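# Move paper-laden cart through self-closing door into yellow bay

## Task

Get the utility cart through the self-closing door and into the other room, parking it in the yellow taped bay so that each of its four wheels sits fully inside the tape and none rests on the tape. At the finish the case of copy paper must lie in the cart's top tray without overhanging any edge, and the door must be closed. Either one or both robots may do the work, but if any robot topples or is left leaning, the task fails.

## Robot and tools

Robots. There are two identical Hello Robot Stretch 4 units, r1 and r2. Each has an omni-wheel base, a lift that rides up a mast, and a single arm reaching straight forward from the lift. The arm carries a wrist (yaw, pitch, roll) and a two-finger gripper. A robot stands about 1.6 m tall, and no part of its base rim lies farther than 0.23 m from the base origin.

Frames. Each robot reports everything in its own frames, in metres. The base frame sits on the floor below the base centre: x forward, y left, z up. hand_pose (a point between the open fingertips) is expressed in it and may be slightly wrong. The odometry frame is wherever the base frame was when the scene began; base_odometry only integrates wheel rotation, so slip looks like travel. Its heading is in rad, left positive, within -3.142 to 3.142. Because frames are per robot, where one robot stands relative to the other can only be judged from camera images, lidar_m and wrist_depth_mm.

move. Arguments: r1, r2, cameras, blocking. blocking must always be false; the call comes back in about half a second while motion continues. r1 and r2 each take one object for that robot; a robot left out receives nothing new. Inside a robot's object:
- base: a relative offset from where that base last reported itself. translate_m drives straight, positive forward; strafe_m slides sideways, positive left; both are metres from -2 to 2 and may be combined into one straight diagonal drive. rotate_rad spins in place, positive counter-clockwise seen from above, -3.2 to 3.2, and is not combined with the other two.
- joints: absolute targets by name. lift_m 0 to 1.2 m; arm_m 0 to 0.55 m extension; wrist_yaw_rad -1.134 to 4.276 (0 points ahead, positive turns left, 3.14 tucked back); wrist_pitch_rad -1.117 to 4.259 (0 level, 1.57 pointing down); wrist_roll_rad -1.117 to 4.259 (0 keeps fingers level, positive clockwise viewed from behind); gripper_m -0.038 to 0.141, fingertip gap in metres, reading off by up to 0.015. Targets past a limit are clipped and reported.
- pace: "slow", "default", "fast" or "max". speeds: per-joint top speed for lift_m, arm_m or a wrist joint (not the gripper). With the lift high the base is slowed.
- contact_limits: 0 (gentlest) to 1 for arm_m, lift_m, translate_m, strafe_m, rotate_rad, given next to that same command; default 0.5. A base limit persists until a later action mentions base.
- end_of_arm: "enable_torque", sent by itself, re-powers a wrist or gripper motor that cut out.
A new move only overwrites the targets it names; other motions keep going. No action may run past 15 s; after 14 s it times out. cameras picks images (r1_head_camera, r1_head_left_camera, r1_head_right_camera, r1_wrist_camera, the r2 equivalents, or "all"); omitted means all, [] means none. A move with no action just reports.

wait: seconds from 0 to 10, plus cameras. It returns early once a commanded robot comes to rest. wait(0) shows progress under "earlier move". stop: brakes every running motion on both robots and re-holds slack wheels. zoom_image: camera plus region [x0, y0, x1, y1] in pixels from the top-left, at most 504 by 504, for a camera in the newest images. finished_scene: scene number; irreversible, and the goal must stay met with no robot help.

Reading results. "move: r1 done; r2 ..." summarizes each moved robot. base_status and joint_status give "moving", "done", "off_target", "contact_stop" (blocked, now slack), "time_out", "limit_stop_at_own_body", "limit_stop_at_tilt" (lean over 6 degrees; joints and wheels go slack) or "torque_fault". on_its_own describes unrequested behaviour such as slack joints or wheels. A robot listed under "as last shown" was not commanded and repeats old values. lidar_m: 12 distances in metres, 30-degree sectors, first dead ahead and then counter-clockwise (4th left, 7th behind, 10th right); "-" means nothing seen or closer than 0.25 m. wrist_depth_mm: 7 by 7 grid, rows from top left, 100 to 2000 mm, "-" for unknown. base_tilt in degrees (forward, right), biased up to 3. A gap above about 0.1 rad between summed turned_by_wheels and turned_by_imu hints at a collision or slip. motor_effort in percent (bracket = peak), servo_current in mA.

Order and pitfalls. A refused call, or any uncommanded stop, cancels the later move, wait and finished_scene calls in the same reply, so check each result before chaining. Never let the robots press together: driving a base further once it touches the other robot, or gripping the other robot's fingers, fails the scene. Shared loads tip robots, since equal commands can differ by about 3 cm per metre. With over 1 kg held and arm_m above 0.2, turn, drive and stop gently. To grasp, command gripper_m more than 0.015 under the object's width (about 0.06 under resists tugs); to hook behind a handle use -0.02 or less. Keep lift_m's contact limit at 0.15 or more for 1 kg, 0.3 for 2 kg. Avoid self-collision: a low lift with the gripper over the base, upward pitch combined with roll, or yaw plus pitch under about -1.1. Avoid drops, slams of the door, hard hits and heavy pushing; thinking time lets the world keep running.

Each tool is called after ">>>" by a JSON object that holds its "op" and its "data".

## Session

>>> {"op": "move", "data": {"blocking": false}}

Scene clock: 0.00 s.
r1.base_odometry: x=+0.000 y=+0.000 heading=+0.000
r1.turned_by_wheels: +0.000
r1.turned_by_imu: +0.000
r1.base_tilt: forward=-1.6 right=+1.3
r1.lidar_m: 1.92 2.25 3.81 1.93 0.97 0.84 0.83 0.93 0.77 0.76 0.93 1.59
r1.base_status: not commanded
r1.joint_positions: lift_m=+0.127 arm_m=+0.000 wrist_yaw_rad=+3.089 wrist_pitch_rad=+0.002 wrist_roll_rad=+0.000 gripper_m=+0.056
r1.joint_status: not commanded
r1.measured_speeds: all 0
r1.motor_effort: lift_m=+20 arm_m=-4 wheel_0=+0 wheel_1=+1 wheel_2=+1
r1.servo_current: wrist_yaw_rad=39 wrist_pitch_rad=46 wrist_roll_rad=65 gripper_m=39
r1.hand_pose: x=-0.1125 y=+0.1024 z=+0.3046 quat_wxyz=(+0.026, -0.001, +0.000, +1.000) (m; r1's base frame)
r1.wrist_depth_mm: 137 138 - - - - - / 113 139 - - - - - / 117 140 224 - - - - / 137 161 - - - - - / - - - - - - - / - - 191 - 187 - - / 842 759 750 788 788 732 768
r2.base_odometry: x=+0.000 y=+0.000 heading=+0.000
r2.turned_by_wheels: +0.000
r2.turned_by_imu: +0.000
r2.base_tilt: forward=-0.6 right=+0.1
r2.lidar_m: 2.02 1.45 1.40 1.49 2.01 2.22 2.34 3.17 1.60 3.62 2.59 2.46
r2.base_status: not commanded
r2.joint_positions: lift_m=+0.295 arm_m=+0.000 wrist_yaw_rad=+3.133 wrist_pitch_rad=+0.002 wrist_roll_rad=+0.000 gripper_m=+0.056
r2.joint_status: not commanded
r2.measured_speeds: all 0
r2.motor_effort: lift_m=+18 arm_m=-4 wheel_0=+0 wheel_1=-1 wheel_2=+0
r2.servo_current: wrist_yaw_rad=46 wrist_pitch_rad=39 wrist_roll_rad=46 gripper_m=59
r2.hand_pose: x=-0.1167 y=+0.0898 z=+0.4727 quat_wxyz=(+0.004, -0.001, +0.000, +1.000) (m; r2's base frame)
r2.wrist_depth_mm: - 140 - - - - - / - 126 150 - - - - / - 130 185 - - - - / 144 143 272 - - - - / 229 - - - - - - / 226 1576 196 1576 190 1618 1464 / 226 1060 1138 - - 1025 1060
pictures: r1_head_camera, r1_head_left_camera, r1_head_right_camera, r1_wrist_camera, r2_head_camera, r2_head_left_camera, r2_head_right_camera, r2_wrist_camera
Images, in order (width x height): r1_head_camera 420x560, r1_head_left_camera 420x672, r1_head_right_camera 420x672, r1_wrist_camera 616x392, r2_head_camera 420x560, r2_head_left_camera 420x672, r2_head_right_camera 420x672, r2_wrist_camera 616x392.

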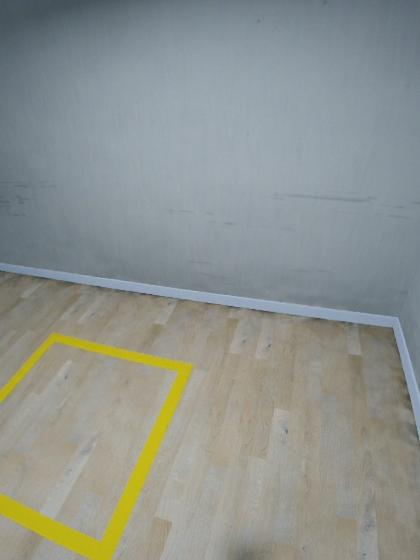

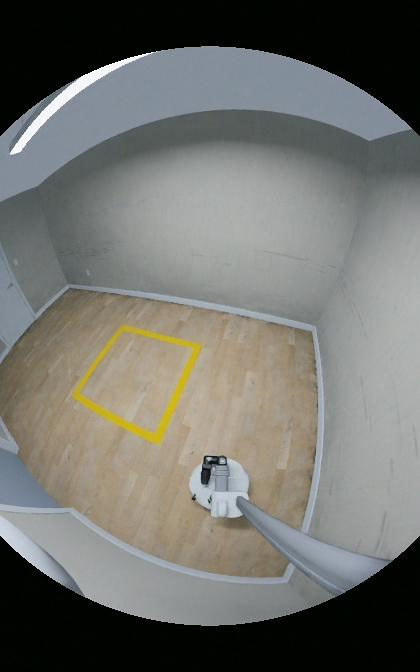

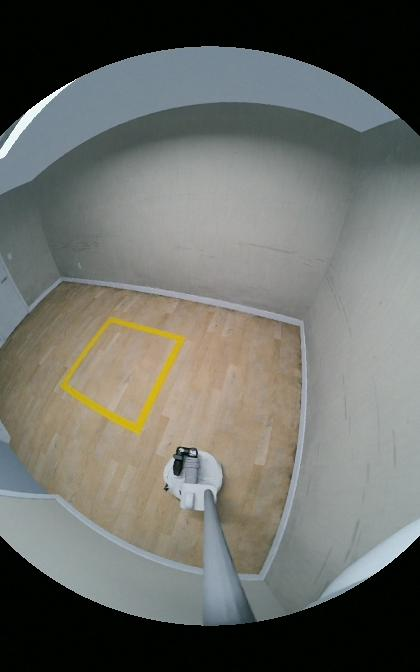

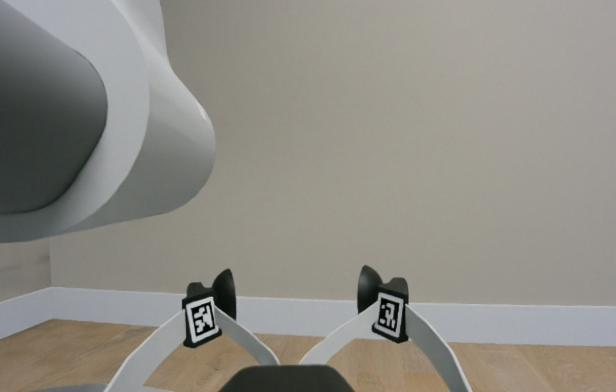

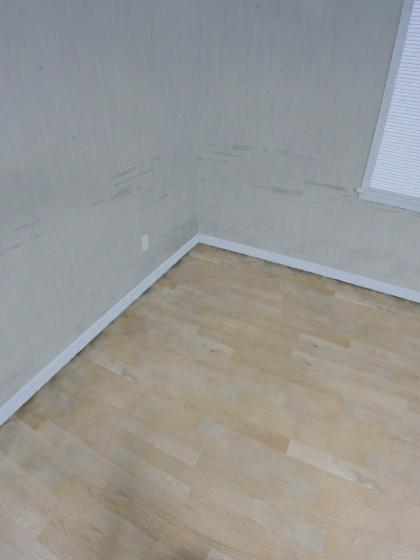

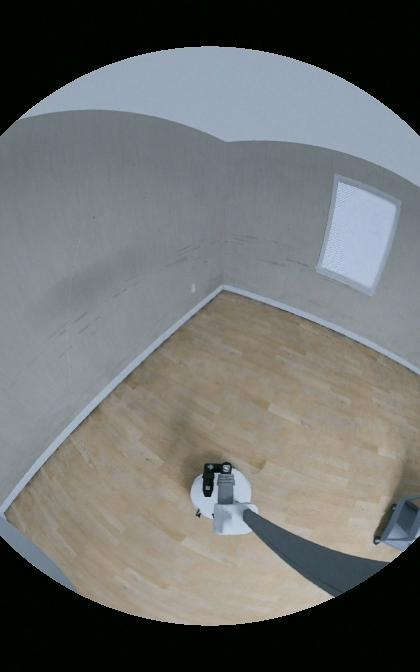

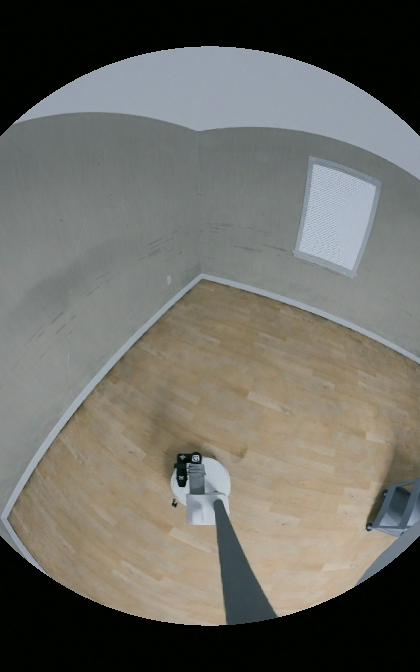

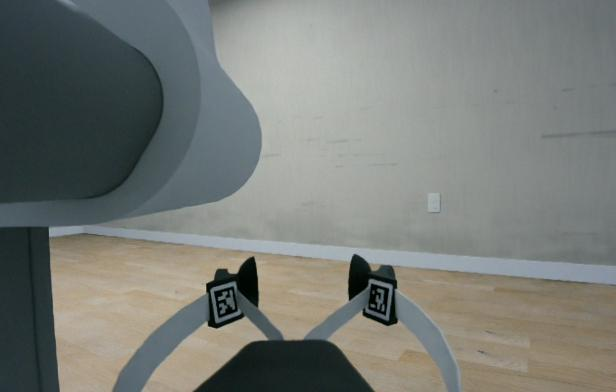

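>>> {"op": "move", "data": {"blocking": false, "r1": {"base":{"rotate_rad":1.2}}, "r2": {"base":{"rotate_rad":-1.6}}, "cameras": []}}

>>> {"op": "wait", "data": {"seconds": 3, "cameras": []}}

>>> {"op": "wait", "data": {"seconds": 1}}

Scene clock: 4.03 s.
move: r1 moving; r2 moving
r1.base_odometry: x=+0.000 y=+0.000 heading=+0.252
r1.turned_by_wheels: +0.252
r1.turned_by_imu: +0.252
r1.base_tilt: forward=-1.6 right=+1.2
r1.lidar_m: 1.98 2.71 3.66 1.25 0.89 0.80 0.87 0.80 0.77 0.82 1.11 1.92
r1.base_status: rotate_rad moving
r1.joint_positions: lift_m=+0.127 arm_m=+0.000 wrist_yaw_rad=+3.089 wrist_pitch_rad=+0.002 wrist_roll_rad=+0.000 gripper_m=+0.056
r1.joint_status: not commanded
r1.measured_speeds: translate_m=-0.001 strafe_m=-0.001 rotate_rad=+0.980 lift_m=+0.000 arm_m=+0.000 wrist_yaw_rad=+0.000 wrist_pitch_rad=+0.000 wrist_roll_rad=+0.000
r1.motor_effort: lift_m=+20(20) arm_m=-4(4) wheel_0=-8(9) wheel_1=-6(9) wheel_2=-7(7)
r1.servo_current: wrist_yaw_rad=59(59) wrist_pitch_rad=39(46) wrist_roll_rad=46(59) gripper_m=39(39)
r1.hand_pose: x=-0.1125 y=+0.1024 z=+0.3046 quat_wxyz=(+0.026, -0.001, +0.000, +1.000) (m; r1's base frame)
r1.wrist_depth_mm: 136 138 - - - - - / 113 139 - - - - - / 114 140 226 - - - - / 137 160 - - - - - / - - - - - - - / - 1060 190 - 187 - - / 778 750 750 798 750 699 732
r2.base_odometry: x=+0.000 y=+0.000 heading=-0.252
r2.turned_by_wheels: -0.252
r2.turned_by_imu: -0.244
r2.base_tilt: forward=-0.7 right=+0.1
r2.lidar_m: 2.52 1.62 1.40 1.40 1.67 2.23 2.24 2.64 1.59 1.63 2.93 2.49
r2.base_status: rotate_rad moving
r2.joint_positions: lift_m=+0.295 arm_m=+0.000 wrist_yaw_rad=+3.133 wrist_pitch_rad=+0.002 wrist_roll_rad=+0.000 gripper_m=+0.056
r2.joint_status: not commanded
r2.measured_speeds: translate_m=+0.000 strafe_m=+0.000 rotate_rad=-0.974 lift_m=+0.000 arm_m=+0.000 wrist_yaw_rad=+0.000 wrist_pitch_rad=+0.000 wrist_roll_rad=+0.000
r2.motor_effort: lift_m=+18(18) arm_m=-4(4) wheel_0=+8(9) wheel_1=+8(10) wheel_2=+9(11)
r2.servo_current: wrist_yaw_rad=33(52) wrist_pitch_rad=39(46) wrist_roll_rad=52(52) gripper_m=39(59)
r2.hand_pose: x=-0.1167 y=+0.0898 z=+0.4727 quat_wxyz=(+0.004, -0.001, +0.000, +1.000) (m; r2's base frame)
r2.wrist_depth_mm: - 141 - - - - - / - 127 150 - - - - / - 130 184 - - - - / 144 143 272 - - - - / 229 - - - - - - / 227 1576 196 1576 190 1661 1464 / 226 1060 1138 - - 1060 1060
pictures: none
No camera images: "cameras" was empty.

Scene clock: 5.37 s.
earlier move: r1 done; r2 moving
r1.base_odometry: x=+0.000 y=+0.000 heading=+1.200
r1.turned_by_wheels: +0.948
r1.turned_by_imu: +0.953
r1.base_tilt: forward=-1.6 right=+1.3
r1.lidar_m: 3.90 1.54 0.93 0.82 0.85 0.82 0.77 0.75 1.00 1.89 1.97 2.45
r1.base_status: done
r1.joint_positions: lift_m=+0.127 arm_m=+0.000 wrist_yaw_rad=+3.089 wrist_pitch_rad=+0.002 wrist_roll_rad=+0.000 gripper_m=+0.056
r1.joint_status: not commanded
r1.measured_speeds: all 0
r1.motor_effort: lift_m=+20(20) arm_m=-4(4) wheel_0=-2(10) wheel_1=-2(9) wheel_2=+0(8)
r1.servo_current: wrist_yaw_rad=65(65) wrist_pitch_rad=39(52) wrist_roll_rad=59(65) gripper_m=39(46)
r1.hand_pose: x=-0.1125 y=+0.1024 z=+0.3046 quat_wxyz=(+0.026, -0.001, +0.000, +1.000) (m; r1's base frame)
r1.wrist_depth_mm: 136 139 - - - - - / 113 139 - - - - - / 117 139 229 - - - - / 137 162 - - - - - / - - - - - - - / - - 191 - 188 - - / 788 163 750 798 778 778 778
r2.base_odometry: x=+0.000 y=+0.000 heading=-1.599
r2.turned_by_wheels: -1.347
r2.turned_by_imu: -1.311
r2.base_tilt: forward=-0.7 right=+0.1
r2.lidar_m: 3.66 2.58 2.48 2.06 1.50 1.40 1.47 1.99 2.23 2.34 3.14 1.60
r2.base_status: rotate_rad moving
r2.joint_positions: lift_m=+0.295 arm_m=+0.000 wrist_yaw_rad=+3.133 wrist_pitch_rad=+0.002 wrist_roll_rad=+0.000 gripper_m=+0.056
r2.joint_status: not commanded
r2.measured_speeds: all 0
r2.motor_effort: lift_m=+18(18) arm_m=-4(4) wheel_0=+2(11) wheel_1=+3(11) wheel_2=+5(11)
r2.servo_current: wrist_yaw_rad=46(59) wrist_pitch_rad=33(46) wrist_roll_rad=46(52) gripper_m=46(59)
r2.hand_pose: x=-0.1167 y=+0.0898 z=+0.4727 quat_wxyz=(+0.004, -0.001, +0.000, +1.000) (m; r2's base frame)
r2.wrist_depth_mm: - 140 - - - - - / - 126 141 - - - - / - 129 184 - - - - / 144 144 227 - - - - / 230 - - - - - - / 227 1576 195 1336 190 - - / 226 1042 1138 - - 1025 1060
wait: 1.33 of 3 s (r1 has come to rest)
pictures: none
No camera images: "cameras" was empty.

Scene clock: 5.63 s.
earlier move: r2 done
r1.base_odometry: x=+0.000 y=+0.000 heading=+1.200
r1.turned_by_wheels: +0.000
r1.turned_by_imu: +0.000
r1.base_tilt: forward=-1.6 right=+1.3
r1.lidar_m: 3.92 1.56 0.92 0.84 0.86 0.85 0.76 0.80 1.01 1.92 1.94 2.48
r1.base_status: done
r1.joint_positions: lift_m=+0.127 arm_m=+0.000 wrist_yaw_rad=+3.089 wrist_pitch_rad=+0.002 wrist_roll_rad=+0.000 gripper_m=+0.056
r1.joint_status: not commanded
r1.measured_speeds: all 0
r1.motor_effort: lift_m=+20(20) arm_m=-4(4) wheel_0=-1(10) wheel_1=-1(9) wheel_2=+0(8)
r1.servo_current: wrist_yaw_rad=65(65) wrist_pitch_rad=52(52) wrist_roll_rad=59(65) gripper_m=39(46)
r1.hand_pose: x=-0.1125 y=+0.1024 z=+0.3046 quat_wxyz=(+0.026, -0.001, +0.000, +1.000) (m; r1's base frame)
r1.wrist_depth_mm: 136 139 - - - - - / 113 139 - - - - - / 118 139 229 - - - - / 137 162 - - - - - / - - - - - - - / - - 190 - 187 - - / 788 163 750 788 798 788 768
r2.base_odometry: x=+0.000 y=+0.000 heading=-1.599
r2.turned_by_wheels: +0.000
r2.turned_by_imu: +0.000
r2.base_tilt: forward=-0.7 right=+0.0
r2.lidar_m: 3.69 2.62 2.47 2.04 1.47 1.41 1.46 1.99 2.24 2.30 3.11 1.60
r2.base_status: done
r2.joint_positions: lift_m=+0.295 arm_m=+0.000 wrist_yaw_rad=+3.133 wrist_pitch_rad=+0.002 wrist_roll_rad=+0.000 gripper_m=+0.056
r2.joint_status: not commanded
r2.measured_speeds: all 0
r2.motor_effort: lift_m=+18(18) arm_m=-4(4) wheel_0=+5(11) wheel_1=+3(11) wheel_2=+5(11)
r2.servo_current: wrist_yaw_rad=39(59) wrist_pitch_rad=39(46) wrist_roll_rad=39(52) gripper_m=46(59)
r2.hand_pose: x=-0.1167 y=+0.0898 z=+0.4727 quat_wxyz=(+0.004, -0.001, +0.000, +1.000) (m; r2's base frame)
r2.wrist_depth_mm: - 140 - - - - - / - 126 142 - - - - / - 130 185 - - - - / 144 144 226 - - - - / 229 - - - - - - / 227 1576 196 1308 190 - - / 226 1060 1160 - - 1042 1060
wait: 0.27 of 1 s (r2 has come to rest)
pictures: r1_head_camera, r1_head_left_camera, r1_head_right_camera, r1_wrist_camera, r2_head_camera, r2_head_left_camera, r2_head_right_camera, r2_wrist_camera
Images, in order (width x height): r1_head_camera 420x560, r1_head_left_camera 420x672, r1_head_right_camera 420x672, r1_wrist_camera 616x392, r2_head_camera 420x560, r2_head_left_camera 420x672, r2_head_right_camera 420x672, r2_wrist_camera 616x392.

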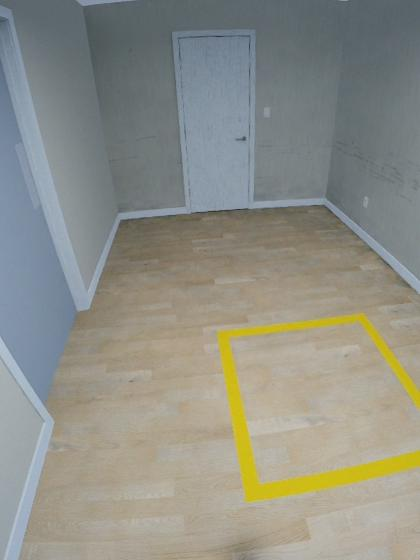

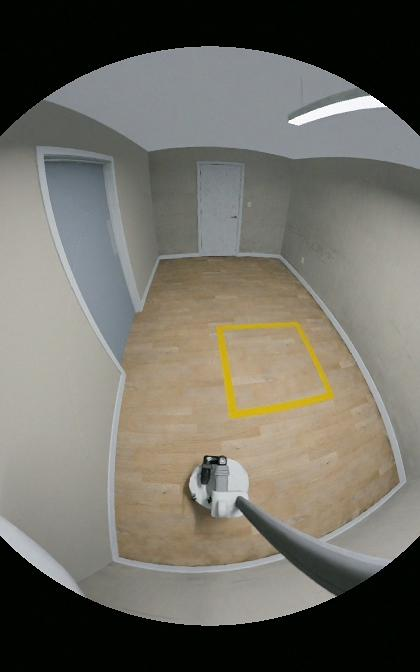

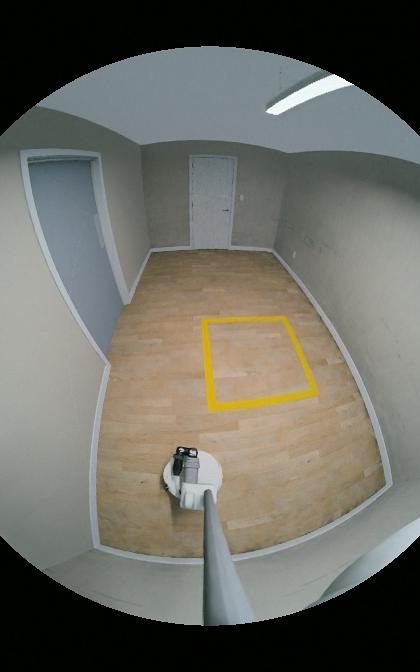

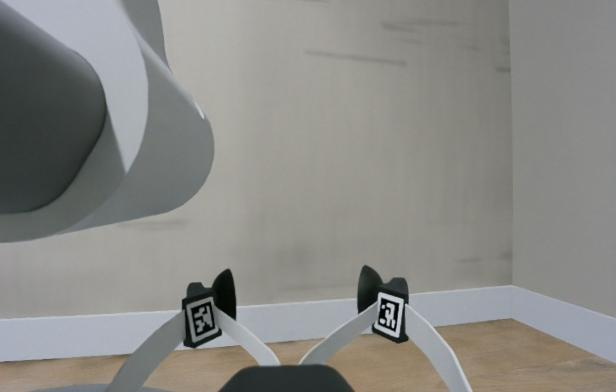

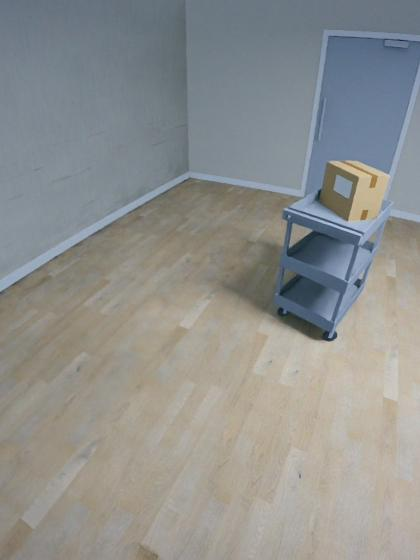

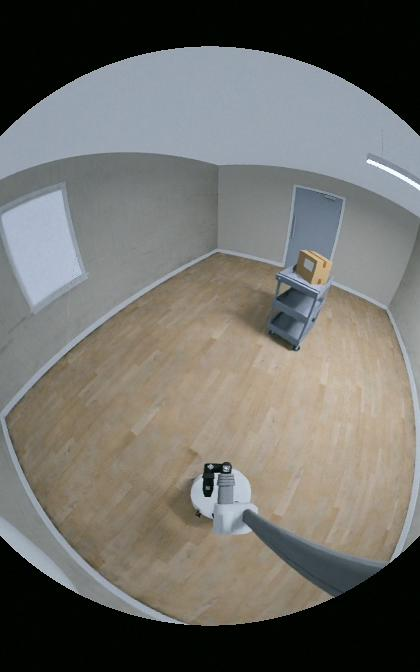

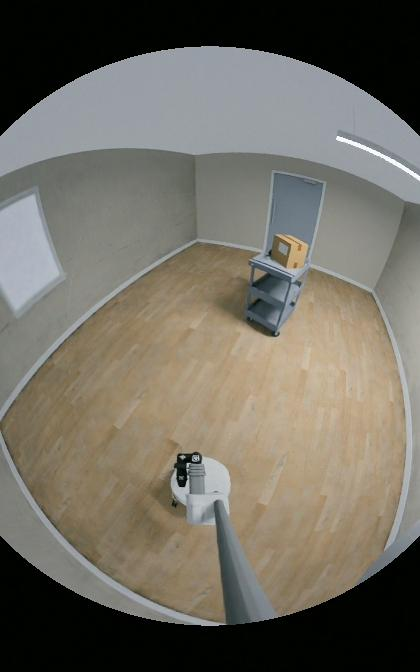

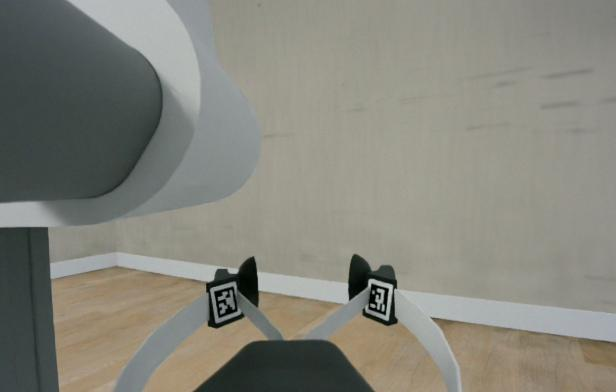

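>>> {"op": "zoom_image", "data": {"camera": "r2_head_camera", "region": [250, 20, 420, 350]}}

>>> {"op": "zoom_image", "data": {"camera": "r1_head_left_camera", "region": [20, 130, 160, 400]}}

>>> {"op": "zoom_image", "data": {"camera": "r2_head_right_camera", "region": [220, 160, 340, 350]}}

Scaled by 1.527 from the camera's 420x560 image, which has a finer 1200x1600 frame.

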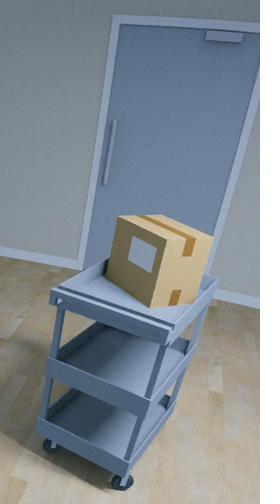

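Scaled by 1.867 from the camera's 420x672 image, which has a finer 600x960 frame.

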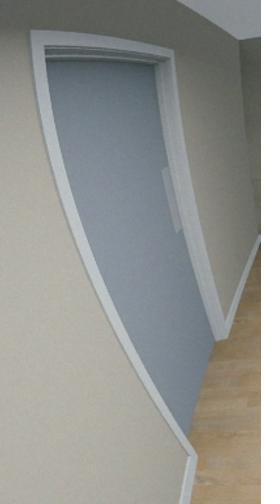

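Scaled by 2.653 from the camera's 420x672 image, which has a finer 600x960 frame.

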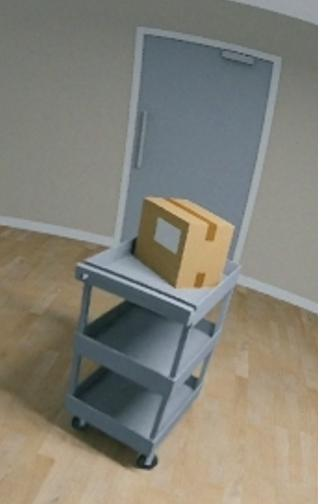

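>>> {"op": "move", "data": {"blocking": false, "r1": {"base":{"translate_m":1.25},"joints":{"lift_m":0.9}}, "r2": {"base":{"rotate_rad":-0.3},"joints":{"lift_m":1.0}}, "cameras": []}}

>>> {"op": "wait", "data": {"seconds": 5, "cameras": []}}

>>> {"op": "wait", "data": {"seconds": 5}}

Scene clock: 33.37 s.
move: r1 moving; r2 moving
r1.base_odometry: x=+0.011 y=+0.029 heading=+1.200
r1.turned_by_wheels: +0.000
r1.turned_by_imu: +0.000
r1.base_tilt: forward=-1.6 right=+1.2
r1.lidar_m: 3.87 1.55 0.92 0.83 0.86 0.89 0.80 0.81 1.06 1.92 1.95 2.45
r1.base_status: translate_m moving
r1.joint_positions: lift_m=+0.164 arm_m=+0.000 wrist_yaw_rad=+3.089 wrist_pitch_rad=+0.002 wrist_roll_rad=+0.000 gripper_m=+0.056
r1.joint_status: lift_m moving
r1.measured_speeds: translate_m=+0.122 strafe_m=+0.001 rotate_rad=+0.001 lift_m=+0.146 arm_m=+0.000 wrist_yaw_rad=+0.000 wrist_pitch_rad=+0.000 wrist_roll_rad=+0.000
r1.motor_effort: lift_m=+27(27) arm_m=-4(4) wheel_0=+4(8) wheel_1=+7(7) wheel_2=-9(10)
r1.servo_current: wrist_yaw_rad=46(52) wrist_pitch_rad=39(46) wrist_roll_rad=65(65) gripper_m=39(46)
r1.hand_pose: x=-0.1125 y=+0.1024 z=+0.3421 quat_wxyz=(+0.026, -0.001, +0.000, +1.000) (m; r1's base frame)
r1.wrist_depth_mm: - 138 - - - - - / 112 139 - - - - - / 116 139 219 - - - - / 136 157 - - - - - / - - - - - - - / - - 190 - 188 - - / - 163 768 143 866 842 831
r2.base_odometry: x=+0.000 y=+0.000 heading=-1.825
r2.turned_by_wheels: -0.226
r2.turned_by_imu: -0.219
r2.base_tilt: forward=-0.7 right=+0.1
r2.lidar_m: 1.64 2.88 2.49 2.52 1.59 1.41 1.42 1.69 2.19 2.24 2.62 1.60
r2.base_status: rotate_rad moving
r2.joint_positions: lift_m=+0.333 arm_m=+0.000 wrist_yaw_rad=+3.133 wrist_pitch_rad=+0.002 wrist_roll_rad=+0.000 gripper_m=+0.056
r2.joint_status: lift_m moving
r2.measured_speeds: translate_m=+0.000 strafe_m=+0.001 rotate_rad=-0.567 lift_m=+0.146 arm_m=+0.000 wrist_yaw_rad=+0.000 wrist_pitch_rad=+0.000 wrist_roll_rad=+0.000
r2.motor_effort: lift_m=+26(26) arm_m=-4(4) wheel_0=+4(10) wheel_1=+4(9) wheel_2=+4(11)
r2.servo_current: wrist_yaw_rad=46(52) wrist_pitch_rad=39(46) wrist_roll_rad=52(59) gripper_m=46(52)
r2.hand_pose: x=-0.1167 y=+0.0898 z=+0.5104 quat_wxyz=(+0.004, -0.001, +0.000, +1.000) (m; r2's base frame)
r2.wrist_depth_mm: - 141 - - - - - / - 126 141 - - - - / - 129 185 - - - - / 144 144 207 - - - - / 229 - - - - - - / 227 1618 192 171 190 - - / 227 1118 1229 - - 1098 1118
pictures: none
No camera images: "cameras" was empty.

Scene clock: 36.50 s.
earlier move: r1 moving; r2 done
r1.base_odometry: x=+0.330 y=+0.849 heading=+1.200
r1.turned_by_wheels: +0.000
r1.turned_by_imu: +0.000
r1.base_tilt: forward=-1.6 right=+1.2
r1.lidar_m: 3.01 1.61 1.12 0.95 0.97 1.24 1.67 1.72 1.96 1.81 1.81 2.32
r1.base_status: translate_m moving
r1.joint_positions: lift_m=+0.899 arm_m=+0.000 wrist_yaw_rad=+3.089 wrist_pitch_rad=+0.002 wrist_roll_rad=+0.000 gripper_m=+0.056
r1.joint_status: lift_m moving
r1.measured_speeds: translate_m=+0.300 strafe_m=+0.000 rotate_rad=-0.005 lift_m=+0.000 arm_m=+0.000 wrist_yaw_rad=+0.000 wrist_pitch_rad=+0.000 wrist_roll_rad=+0.000
r1.motor_effort: lift_m=+26(29) arm_m=-4(4) wheel_0=+6(8) wheel_1=+4(7) wheel_2=-6(11)
r1.servo_current: wrist_yaw_rad=59(72) wrist_pitch_rad=39(52) wrist_roll_rad=46(65) gripper_m=39(52)
r1.hand_pose: x=-0.1125 y=+0.1024 z=+1.0771 quat_wxyz=(+0.026, -0.001, +0.000, +1.000) (m; r1's base frame)
r1.wrist_depth_mm: 136 138 - - - - - / 111 139 - - - - - / 115 139 218 - - - - / 137 153 253 - - - - / - - - - - - - / - - 190 - 188 - - / - 140 - 137 - - -
r2.base_odometry: x=+0.000 y=+0.000 heading=-1.898
r2.turned_by_wheels: -0.073
r2.turned_by_imu: -0.071
r2.base_tilt: forward=-0.7 right=+0.1
r2.lidar_m: 1.62 3.03 2.48 2.50 1.70 1.43 1.41 1.59 2.25 2.23 2.51 1.78
r2.base_status: done
r2.joint_positions: lift_m=+1.000 arm_m=+0.000 wrist_yaw_rad=+3.133 wrist_pitch_rad=+0.002 wrist_roll_rad=+0.000 gripper_m=+0.056
r2.joint_status: all done
r2.measured_speeds: all 0
r2.motor_effort: lift_m=+21(26) arm_m=-4(4) wheel_0=+5(10) wheel_1=+3(9) wheel_2=+5(11)
r2.servo_current: wrist_yaw_rad=39(65) wrist_pitch_rad=39(46) wrist_roll_rad=52(59) gripper_m=46(52)
r2.hand_pose: x=-0.1167 y=+0.0898 z=+1.1775 quat_wxyz=(+0.004, -0.001, +0.000, +1.000) (m; r2's base frame)
r2.wrist_depth_mm: - 141 - - - - - / - 126 142 - - - - / - 129 184 - - - - / 144 143 218 - - - - / 220 - - - - - - / 220 - 190 - 187 - - / 224 - - - - - -
wait: 3.13 of 5 s (r2 has come to rest)
pictures: none
No camera images: "cameras" was empty.

Scene clock: 38.53 s.
earlier move: r1 done
r1.base_odometry: x=+0.453 y=+1.165 heading=+1.200
r1.turned_by_wheels: +0.000
r1.turned_by_imu: +0.000
r1.base_tilt: forward=-1.6 right=+1.3
r1.lidar_m: 2.67 1.69 1.18 1.07 1.01 1.30 2.00 2.06 1.94 1.77 1.82 2.26
r1.base_status: done
r1.joint_positions: lift_m=+0.900 arm_m=+0.000 wrist_yaw_rad=+3.089 wrist_pitch_rad=+0.002 wrist_roll_rad=+0.000 gripper_m=+0.056
r1.joint_status: all done
r1.measured_speeds: all 0
r1.motor_effort: lift_m=+25(29) arm_m=-4(4) wheel_0=+2(8) wheel_1=+2(7) wheel_2=+0(11)
r1.servo_current: wrist_yaw_rad=52(72) wrist_pitch_rad=52(52) wrist_roll_rad=59(65) gripper_m=39(52)
r1.hand_pose: x=-0.1125 y=+0.1024 z=+1.0771 quat_wxyz=(+0.026, -0.001, +0.000, +1.000) (m; r1's base frame)
r1.wrist_depth_mm: 137 138 - - - - - / 113 139 - - - - - / 118 139 273 - - - - / 137 162 - - - - - / - - - - - - - / - - 193 - 187 - - / - 164 - 153 - - -
r2.base_odometry: x=+0.000 y=+0.000 heading=-1.898
r2.turned_by_wheels: +0.000
r2.turned_by_imu: +0.000
r2.base_tilt: forward=-0.7 right=+0.0
r2.lidar_m: 1.60 3.04 2.50 2.49 1.73 1.42 1.41 1.60 2.25 2.21 2.49 1.76
r2.base_status: done
r2.joint_positions: lift_m=+1.000 arm_m=+0.000 wrist_yaw_rad=+3.133 wrist_pitch_rad=+0.002 wrist_roll_rad=+0.000 gripper_m=+0.056
r2.joint_status: all done
r2.measured_speeds: all 0
r2.motor_effort: lift_m=+21(26) arm_m=-4(4) wheel_0=+5(10) wheel_1=+3(9) wheel_2=+5(11)
r2.servo_current: wrist_yaw_rad=39(65) wrist_pitch_rad=33(46) wrist_roll_rad=59(59) gripper_m=52(52)
r2.hand_pose: x=-0.1167 y=+0.0898 z=+1.1775 quat_wxyz=(+0.004, -0.001, +0.000, +1.000) (m; r2's base frame)
r2.wrist_depth_mm: - 141 - - - - - / - 126 141 - - - - / - 129 185 - - - - / 144 143 218 - - - - / 220 - - - - - - / 220 - 189 - 189 - - / 225 - - - - - -
wait: 2.03 of 5 s (r1 has come to rest)
pictures: r1_head_camera, r1_head_left_camera, r1_head_right_camera, r1_wrist_camera, r2_head_camera, r2_head_left_camera, r2_head_right_camera, r2_wrist_camera
Images, in order (width x height): r1_head_camera 420x560, r1_head_left_camera 420x672, r1_head_right_camera 420x672, r1_wrist_camera 616x392, r2_head_camera 420x560, r2_head_left_camera 420x672, r2_head_right_camera 420x672, r2_wrist_camera 616x392.

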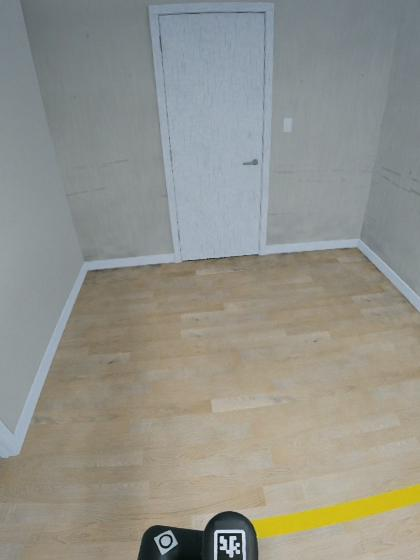

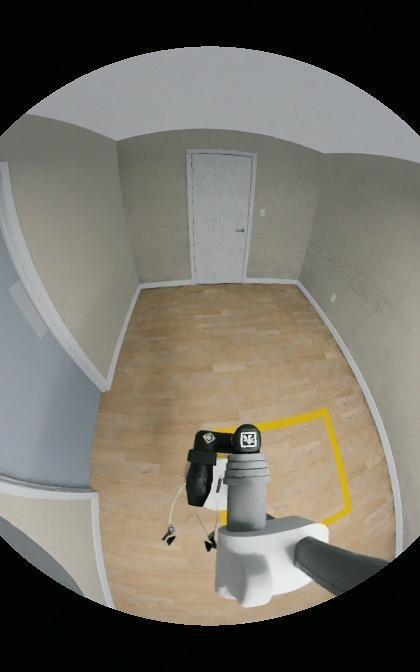

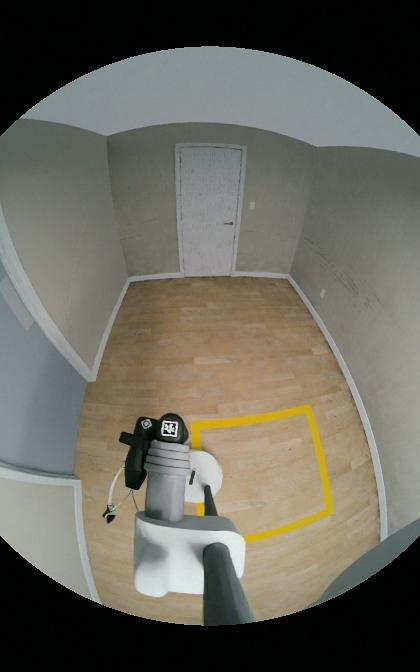

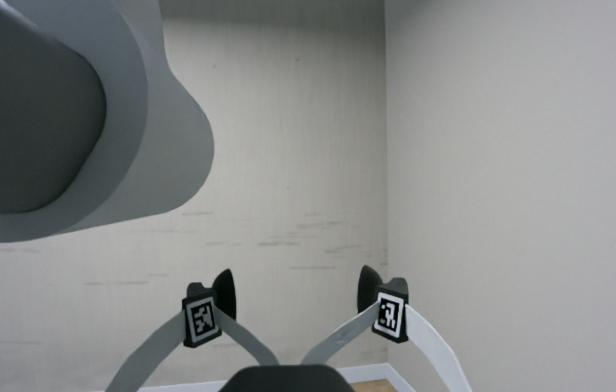

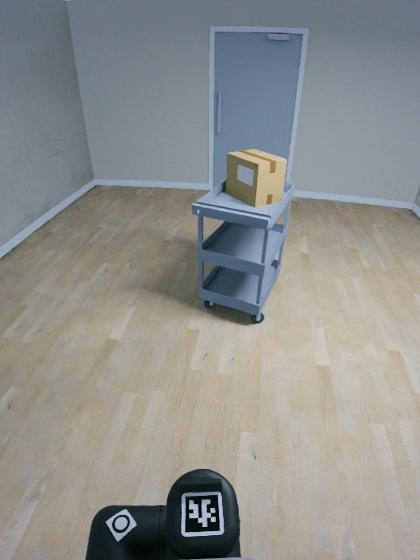

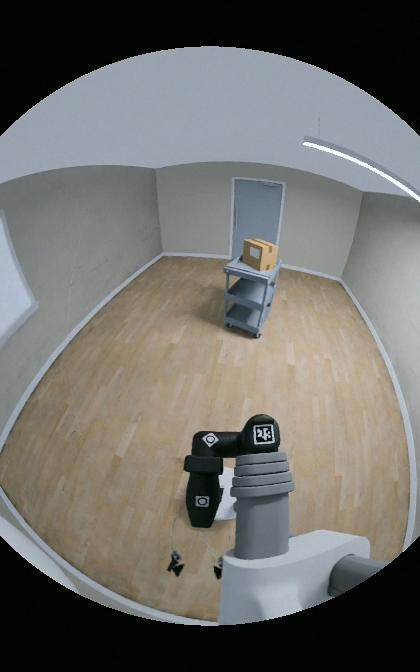

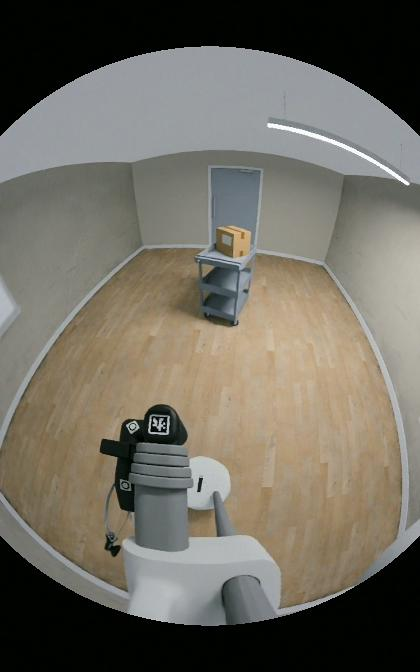

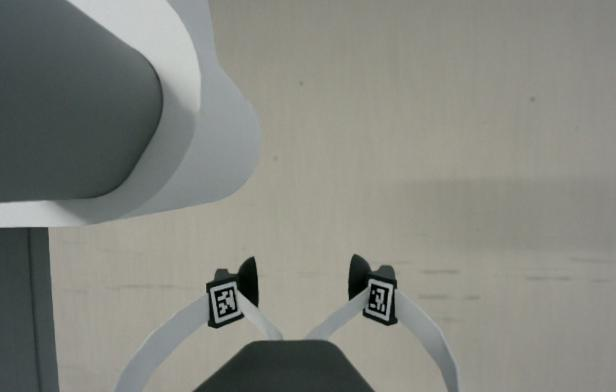

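>>> {"op": "move", "data": {"blocking": false, "r1": {"base":{"rotate_rad":1.57}}, "r2": {"base":{"translate_m":0.5},"joints":{"wrist_yaw_rad":0}}, "cameras": []}}

>>> {"op": "wait", "data": {"seconds": 4, "cameras": []}}

>>> {"op": "wait", "data": {"seconds": 1.5}}

>>> {"op": "zoom_image", "data": {"camera": "r2_head_camera", "region": [110, 50, 410, 450]}}

Scene clock: 44.00 s.
move: r1 moving; r2 moving
r1.base_odometry: x=+0.453 y=+1.165 heading=+1.439
r1.turned_by_wheels: +0.239
r1.turned_by_imu: +0.240
r1.base_tilt: forward=-1.6 right=+1.3
r1.lidar_m: 2.68 1.33 1.09 1.01 1.09 1.65 1.99 2.20 1.82 1.77 1.93 2.72
r1.base_status: rotate_rad moving
r1.joint_positions: lift_m=+0.900 arm_m=+0.000 wrist_yaw_rad=+3.089 wrist_pitch_rad=+0.002 wrist_roll_rad=+0.000 gripper_m=+0.056
r1.joint_status: not commanded
r1.measured_speeds: translate_m=-0.002 strafe_m=-0.002 rotate_rad=+0.928 lift_m=+0.000 arm_m=+0.000 wrist_yaw_rad=+0.000 wrist_pitch_rad=+0.000 wrist_roll_rad=+0.000
r1.motor_effort: lift_m=+25(25) arm_m=-4(4) wheel_0=-7(7) wheel_1=-7(9) wheel_2=-6(7)
r1.servo_current: wrist_yaw_rad=33(65) wrist_pitch_rad=46(52) wrist_roll_rad=46(59) gripper_m=39(52)
r1.hand_pose: x=-0.1125 y=+0.1024 z=+1.0771 quat_wxyz=(+0.026, -0.001, +0.000, +1.000) (m; r1's base frame)
r1.wrist_depth_mm: 136 138 - - - - - / 114 139 - - - - - / 118 139 272 - - - - / 137 161 - - - - - / - - - - - - - / - - 194 - 188 - - / - - - 154 - - -
r2.base_odometry: x=-0.010 y=-0.030 heading=-1.898
r2.turned_by_wheels: +0.000
r2.turned_by_imu: +0.001
r2.base_tilt: forward=-0.7 right=+0.1
r2.lidar_m: 1.58 3.03 2.50 2.48 1.74 1.45 1.42 1.62 2.24 2.22 2.53 1.67
r2.base_status: translate_m moving
r2.joint_positions: lift_m=+1.000 arm_m=+0.000 wrist_yaw_rad=+2.571 wrist_pitch_rad=+0.002 wrist_roll_rad=+0.000 gripper_m=+0.056
r2.joint_status: wrist_yaw_rad moving
r2.measured_speeds: translate_m=+0.121 strafe_m=-0.001 rotate_rad=-0.001 lift_m=+0.000 arm_m=+0.000 wrist_yaw_rad=-1.734 wrist_pitch_rad=+0.000 wrist_roll_rad=+0.000
r2.motor_effort: lift_m=+21(21) arm_m=-4(4) wheel_0=+9(10) wheel_1=+6(9) wheel_2=-12(12)
r2.servo_current: wrist_yaw_rad=78(143) wrist_pitch_rad=46(46) wrist_roll_rad=39(46) gripper_m=46(52)
r2.hand_pose: x=-0.0245 y=+0.2294 z=+1.1775 quat_wxyz=(+0.282, -0.001, +0.000, +0.960) (m; r2's base frame)
r2.wrist_depth_mm: - - - - - - - / - - - - - - - / - - - - - - - / - - - - - - - / - - - - - - - / - - 190 - 188 - - / - - - - - - -
pictures: none
No camera images: "cameras" was empty.

Scene clock: 45.60 s.
earlier move: r1 done; r2 moving
r1.base_odometry: x=+0.453 y=+1.165 heading=+2.770
r1.turned_by_wheels: +1.330
r1.turned_by_imu: +1.337
r1.base_tilt: forward=-1.6 right=+1.3
r1.lidar_m: 1.08 1.01 1.29 2.00 2.03 1.91 1.76 1.79 2.26 2.70 1.69 1.20
r1.base_status: done
r1.joint_positions: lift_m=+0.900 arm_m=+0.000 wrist_yaw_rad=+3.089 wrist_pitch_rad=+0.002 wrist_roll_rad=+0.000 gripper_m=+0.056
r1.joint_status: not commanded
r1.measured_speeds: all 0
r1.motor_effort: lift_m=+25(25) arm_m=-4(4) wheel_0=-3(10) wheel_1=-1(9) wheel_2=-1(8)
r1.servo_current: wrist_yaw_rad=65(65) wrist_pitch_rad=39(52) wrist_roll_rad=59(65) gripper_m=39(52)
r1.hand_pose: x=-0.1125 y=+0.1024 z=+1.0771 quat_wxyz=(+0.026, -0.001, +0.000, +1.000) (m; r1's base frame)
r1.wrist_depth_mm: 136 138 - - - - - / 113 139 - - - - - / 117 140 228 - - - - / 137 161 - - - - - / - - - - - - - / - - 190 - 187 - - / - 141 - 137 - - -
r2.base_odometry: x=-0.137 y=-0.404 heading=-1.898
r2.turned_by_wheels: +0.000
r2.turned_by_imu: +0.001
r2.base_tilt: forward=-0.6 right=+0.1
r2.lidar_m: 1.22 2.93 2.39 2.37 2.20 1.83 1.81 2.08 2.32 2.32 2.62 1.21
r2.base_status: translate_m moving
r2.joint_positions: lift_m=+1.000 arm_m=+0.000 wrist_yaw_rad=+0.004 wrist_pitch_rad=+0.002 wrist_roll_rad=+0.000 gripper_m=+0.056
r2.joint_status: wrist_yaw_rad moving
r2.measured_speeds: translate_m=+0.196 strafe_m=+0.001 rotate_rad=+0.002 lift_m=+0.000 arm_m=+0.000 wrist_yaw_rad=-0.034 wrist_pitch_rad=+0.000 wrist_roll_rad=+0.000
r2.motor_effort: lift_m=+21(21) arm_m=-4(4) wheel_0=+6(10) wheel_1=+3(9) wheel_2=-4(14)
r2.servo_current: wrist_yaw_rad=20(143) wrist_pitch_rad=39(46) wrist_roll_rad=52(59) gripper_m=46(59)
r2.hand_pose: x=+0.4596 y=-0.0864 z=+1.1775 quat_wxyz=(+1.000, +0.000, +0.001, +0.002) (m; r2's base frame)
r2.wrist_depth_mm: - - - - - - - / - - - - - - - / - - - - - - - / - - - - - - - / - - - - 1255 - - / - - 196 1336 189 - - / - - - - - - -
wait: 1.60 of 4 s (r1 has come to rest)
pictures: none
No camera images: "cameras" was empty.

Scene clock: 46.67 s.
earlier move: r2 done
r1.base_odometry: x=+0.453 y=+1.165 heading=+2.770
r1.turned_by_wheels: +0.000
r1.turned_by_imu: +0.000
r1.base_tilt: forward=-1.6 right=+1.3
r1.lidar_m: 1.07 1.00 1.27 2.00 2.02 1.93 1.77 1.80 2.25 2.71 1.68 1.18
r1.base_status: done
r1.joint_positions: lift_m=+0.900 arm_m=+0.000 wrist_yaw_rad=+3.089 wrist_pitch_rad=+0.002 wrist_roll_rad=+0.000 gripper_m=+0.056
r1.joint_status: not commanded
r1.measured_speeds: all 0
r1.motor_effort: lift_m=+25(25) arm_m=-4(4) wheel_0=-3(10) wheel_1=-1(9) wheel_2=-1(8)
r1.servo_current: wrist_yaw_rad=52(65) wrist_pitch_rad=39(52) wrist_roll_rad=59(65) gripper_m=46(52)
r1.hand_pose: x=-0.1125 y=+0.1024 z=+1.0771 quat_wxyz=(+0.026, -0.001, +0.000, +1.000) (m; r1's base frame)
r1.wrist_depth_mm: 136 138 - - - - - / 113 139 - - - - - / 117 139 228 - - - - / 137 161 - - - - - / - - - - - - - / - - 191 - 188 - - / - 140 - 137 - - -
r2.base_odometry: x=-0.160 y=-0.473 heading=-1.898
r2.turned_by_wheels: +0.000
r2.turned_by_imu: +0.000
r2.base_tilt: forward=-0.7 right=+0.1
r2.lidar_m: 1.16 2.88 2.39 2.38 2.27 1.90 1.90 2.17 2.29 2.31 2.62 1.13
r2.base_status: done
r2.joint_positions: lift_m=+1.000 arm_m=+0.000 wrist_yaw_rad=+0.003 wrist_pitch_rad=+0.002 wrist_roll_rad=+0.000 gripper_m=+0.056
r2.joint_status: all done
r2.measured_speeds: all 0
r2.motor_effort: lift_m=+21(21) arm_m=-4(4) wheel_0=+4(10) wheel_1=+4(9) wheel_2=-4(14)
r2.servo_current: wrist_yaw_rad=59(143) wrist_pitch_rad=39(46) wrist_roll_rad=46(65) gripper_m=46(59)
r2.hand_pose: x=+0.4596 y=-0.0866 z=+1.1775 quat_wxyz=(+1.000, +0.000, +0.001, +0.001) (m; r2's base frame)
r2.wrist_depth_mm: - - - - - - - / - - - - - - - / - - - - - - - / - - - - - - - / - - - - 1138 - - / - - 196 1060 187 - - / - - - - - - -
wait: 1.07 of 1.5 s (r2 has come to rest)
pictures: r1_head_camera, r1_head_left_camera, r1_head_right_camera, r1_wrist_camera, r2_head_camera, r2_head_left_camera, r2_head_right_camera, r2_wrist_camera
Images, in order (width x height): r1_head_camera 420x560, r1_head_left_camera 420x672, r1_head_right_camera 420x672, r1_wrist_camera 616x392, r2_head_camera 420x560, r2_head_left_camera 420x672, r2_head_right_camera 420x672, r2_wrist_camera 616x392.

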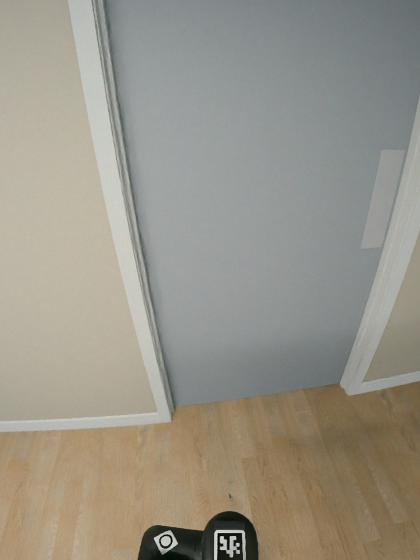

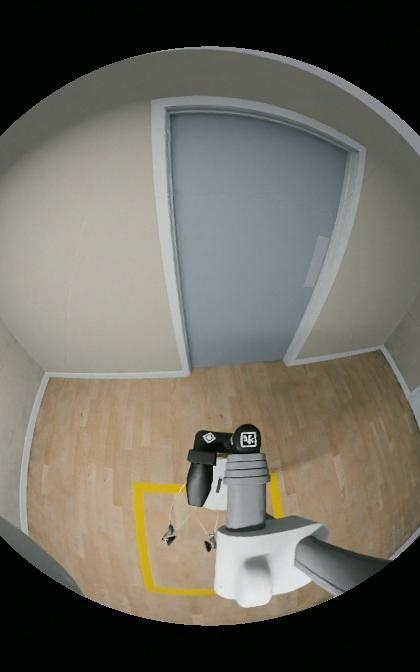

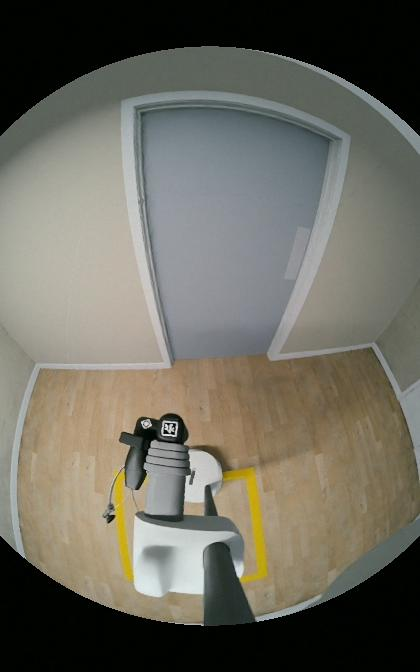

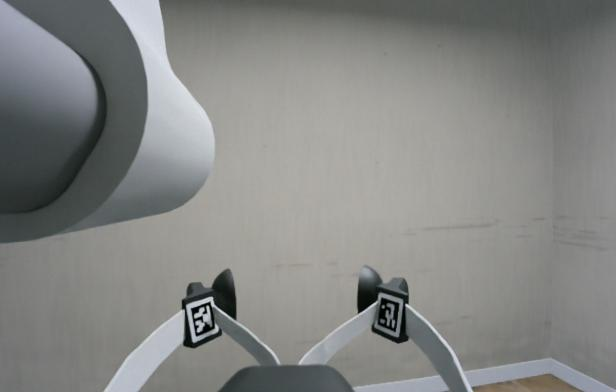

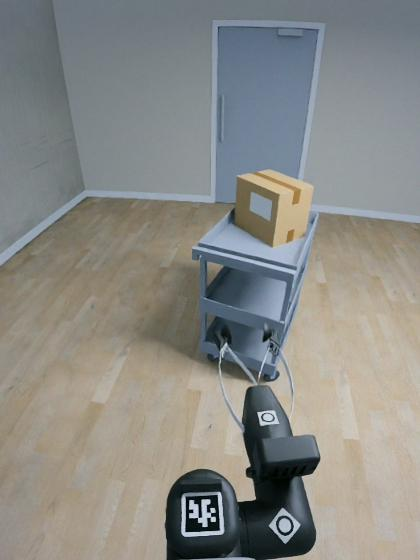

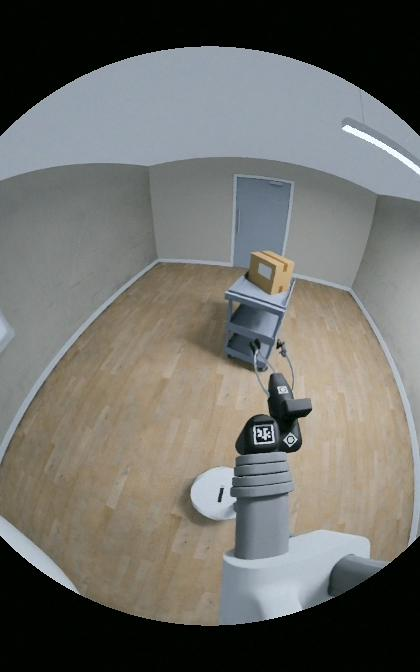

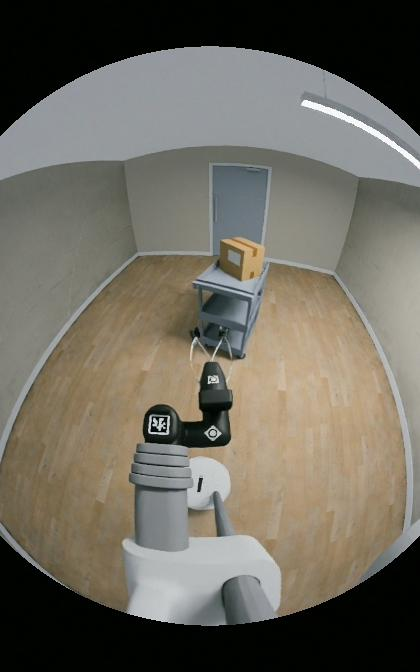

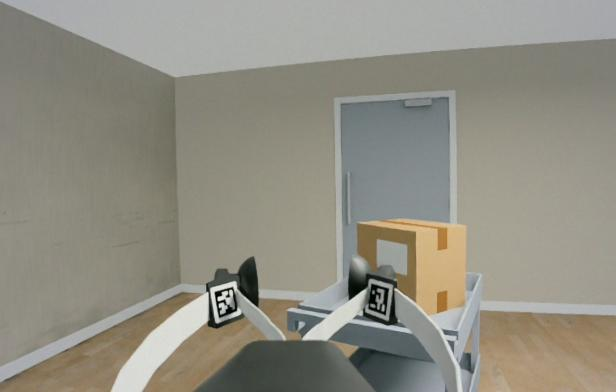

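Scaled by 1.260 from the camera's 420x560 image, which has a finer 1200x1600 frame.

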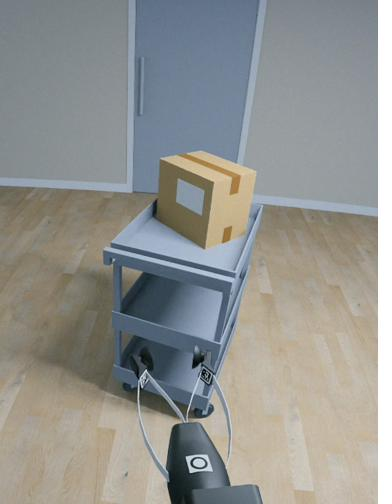

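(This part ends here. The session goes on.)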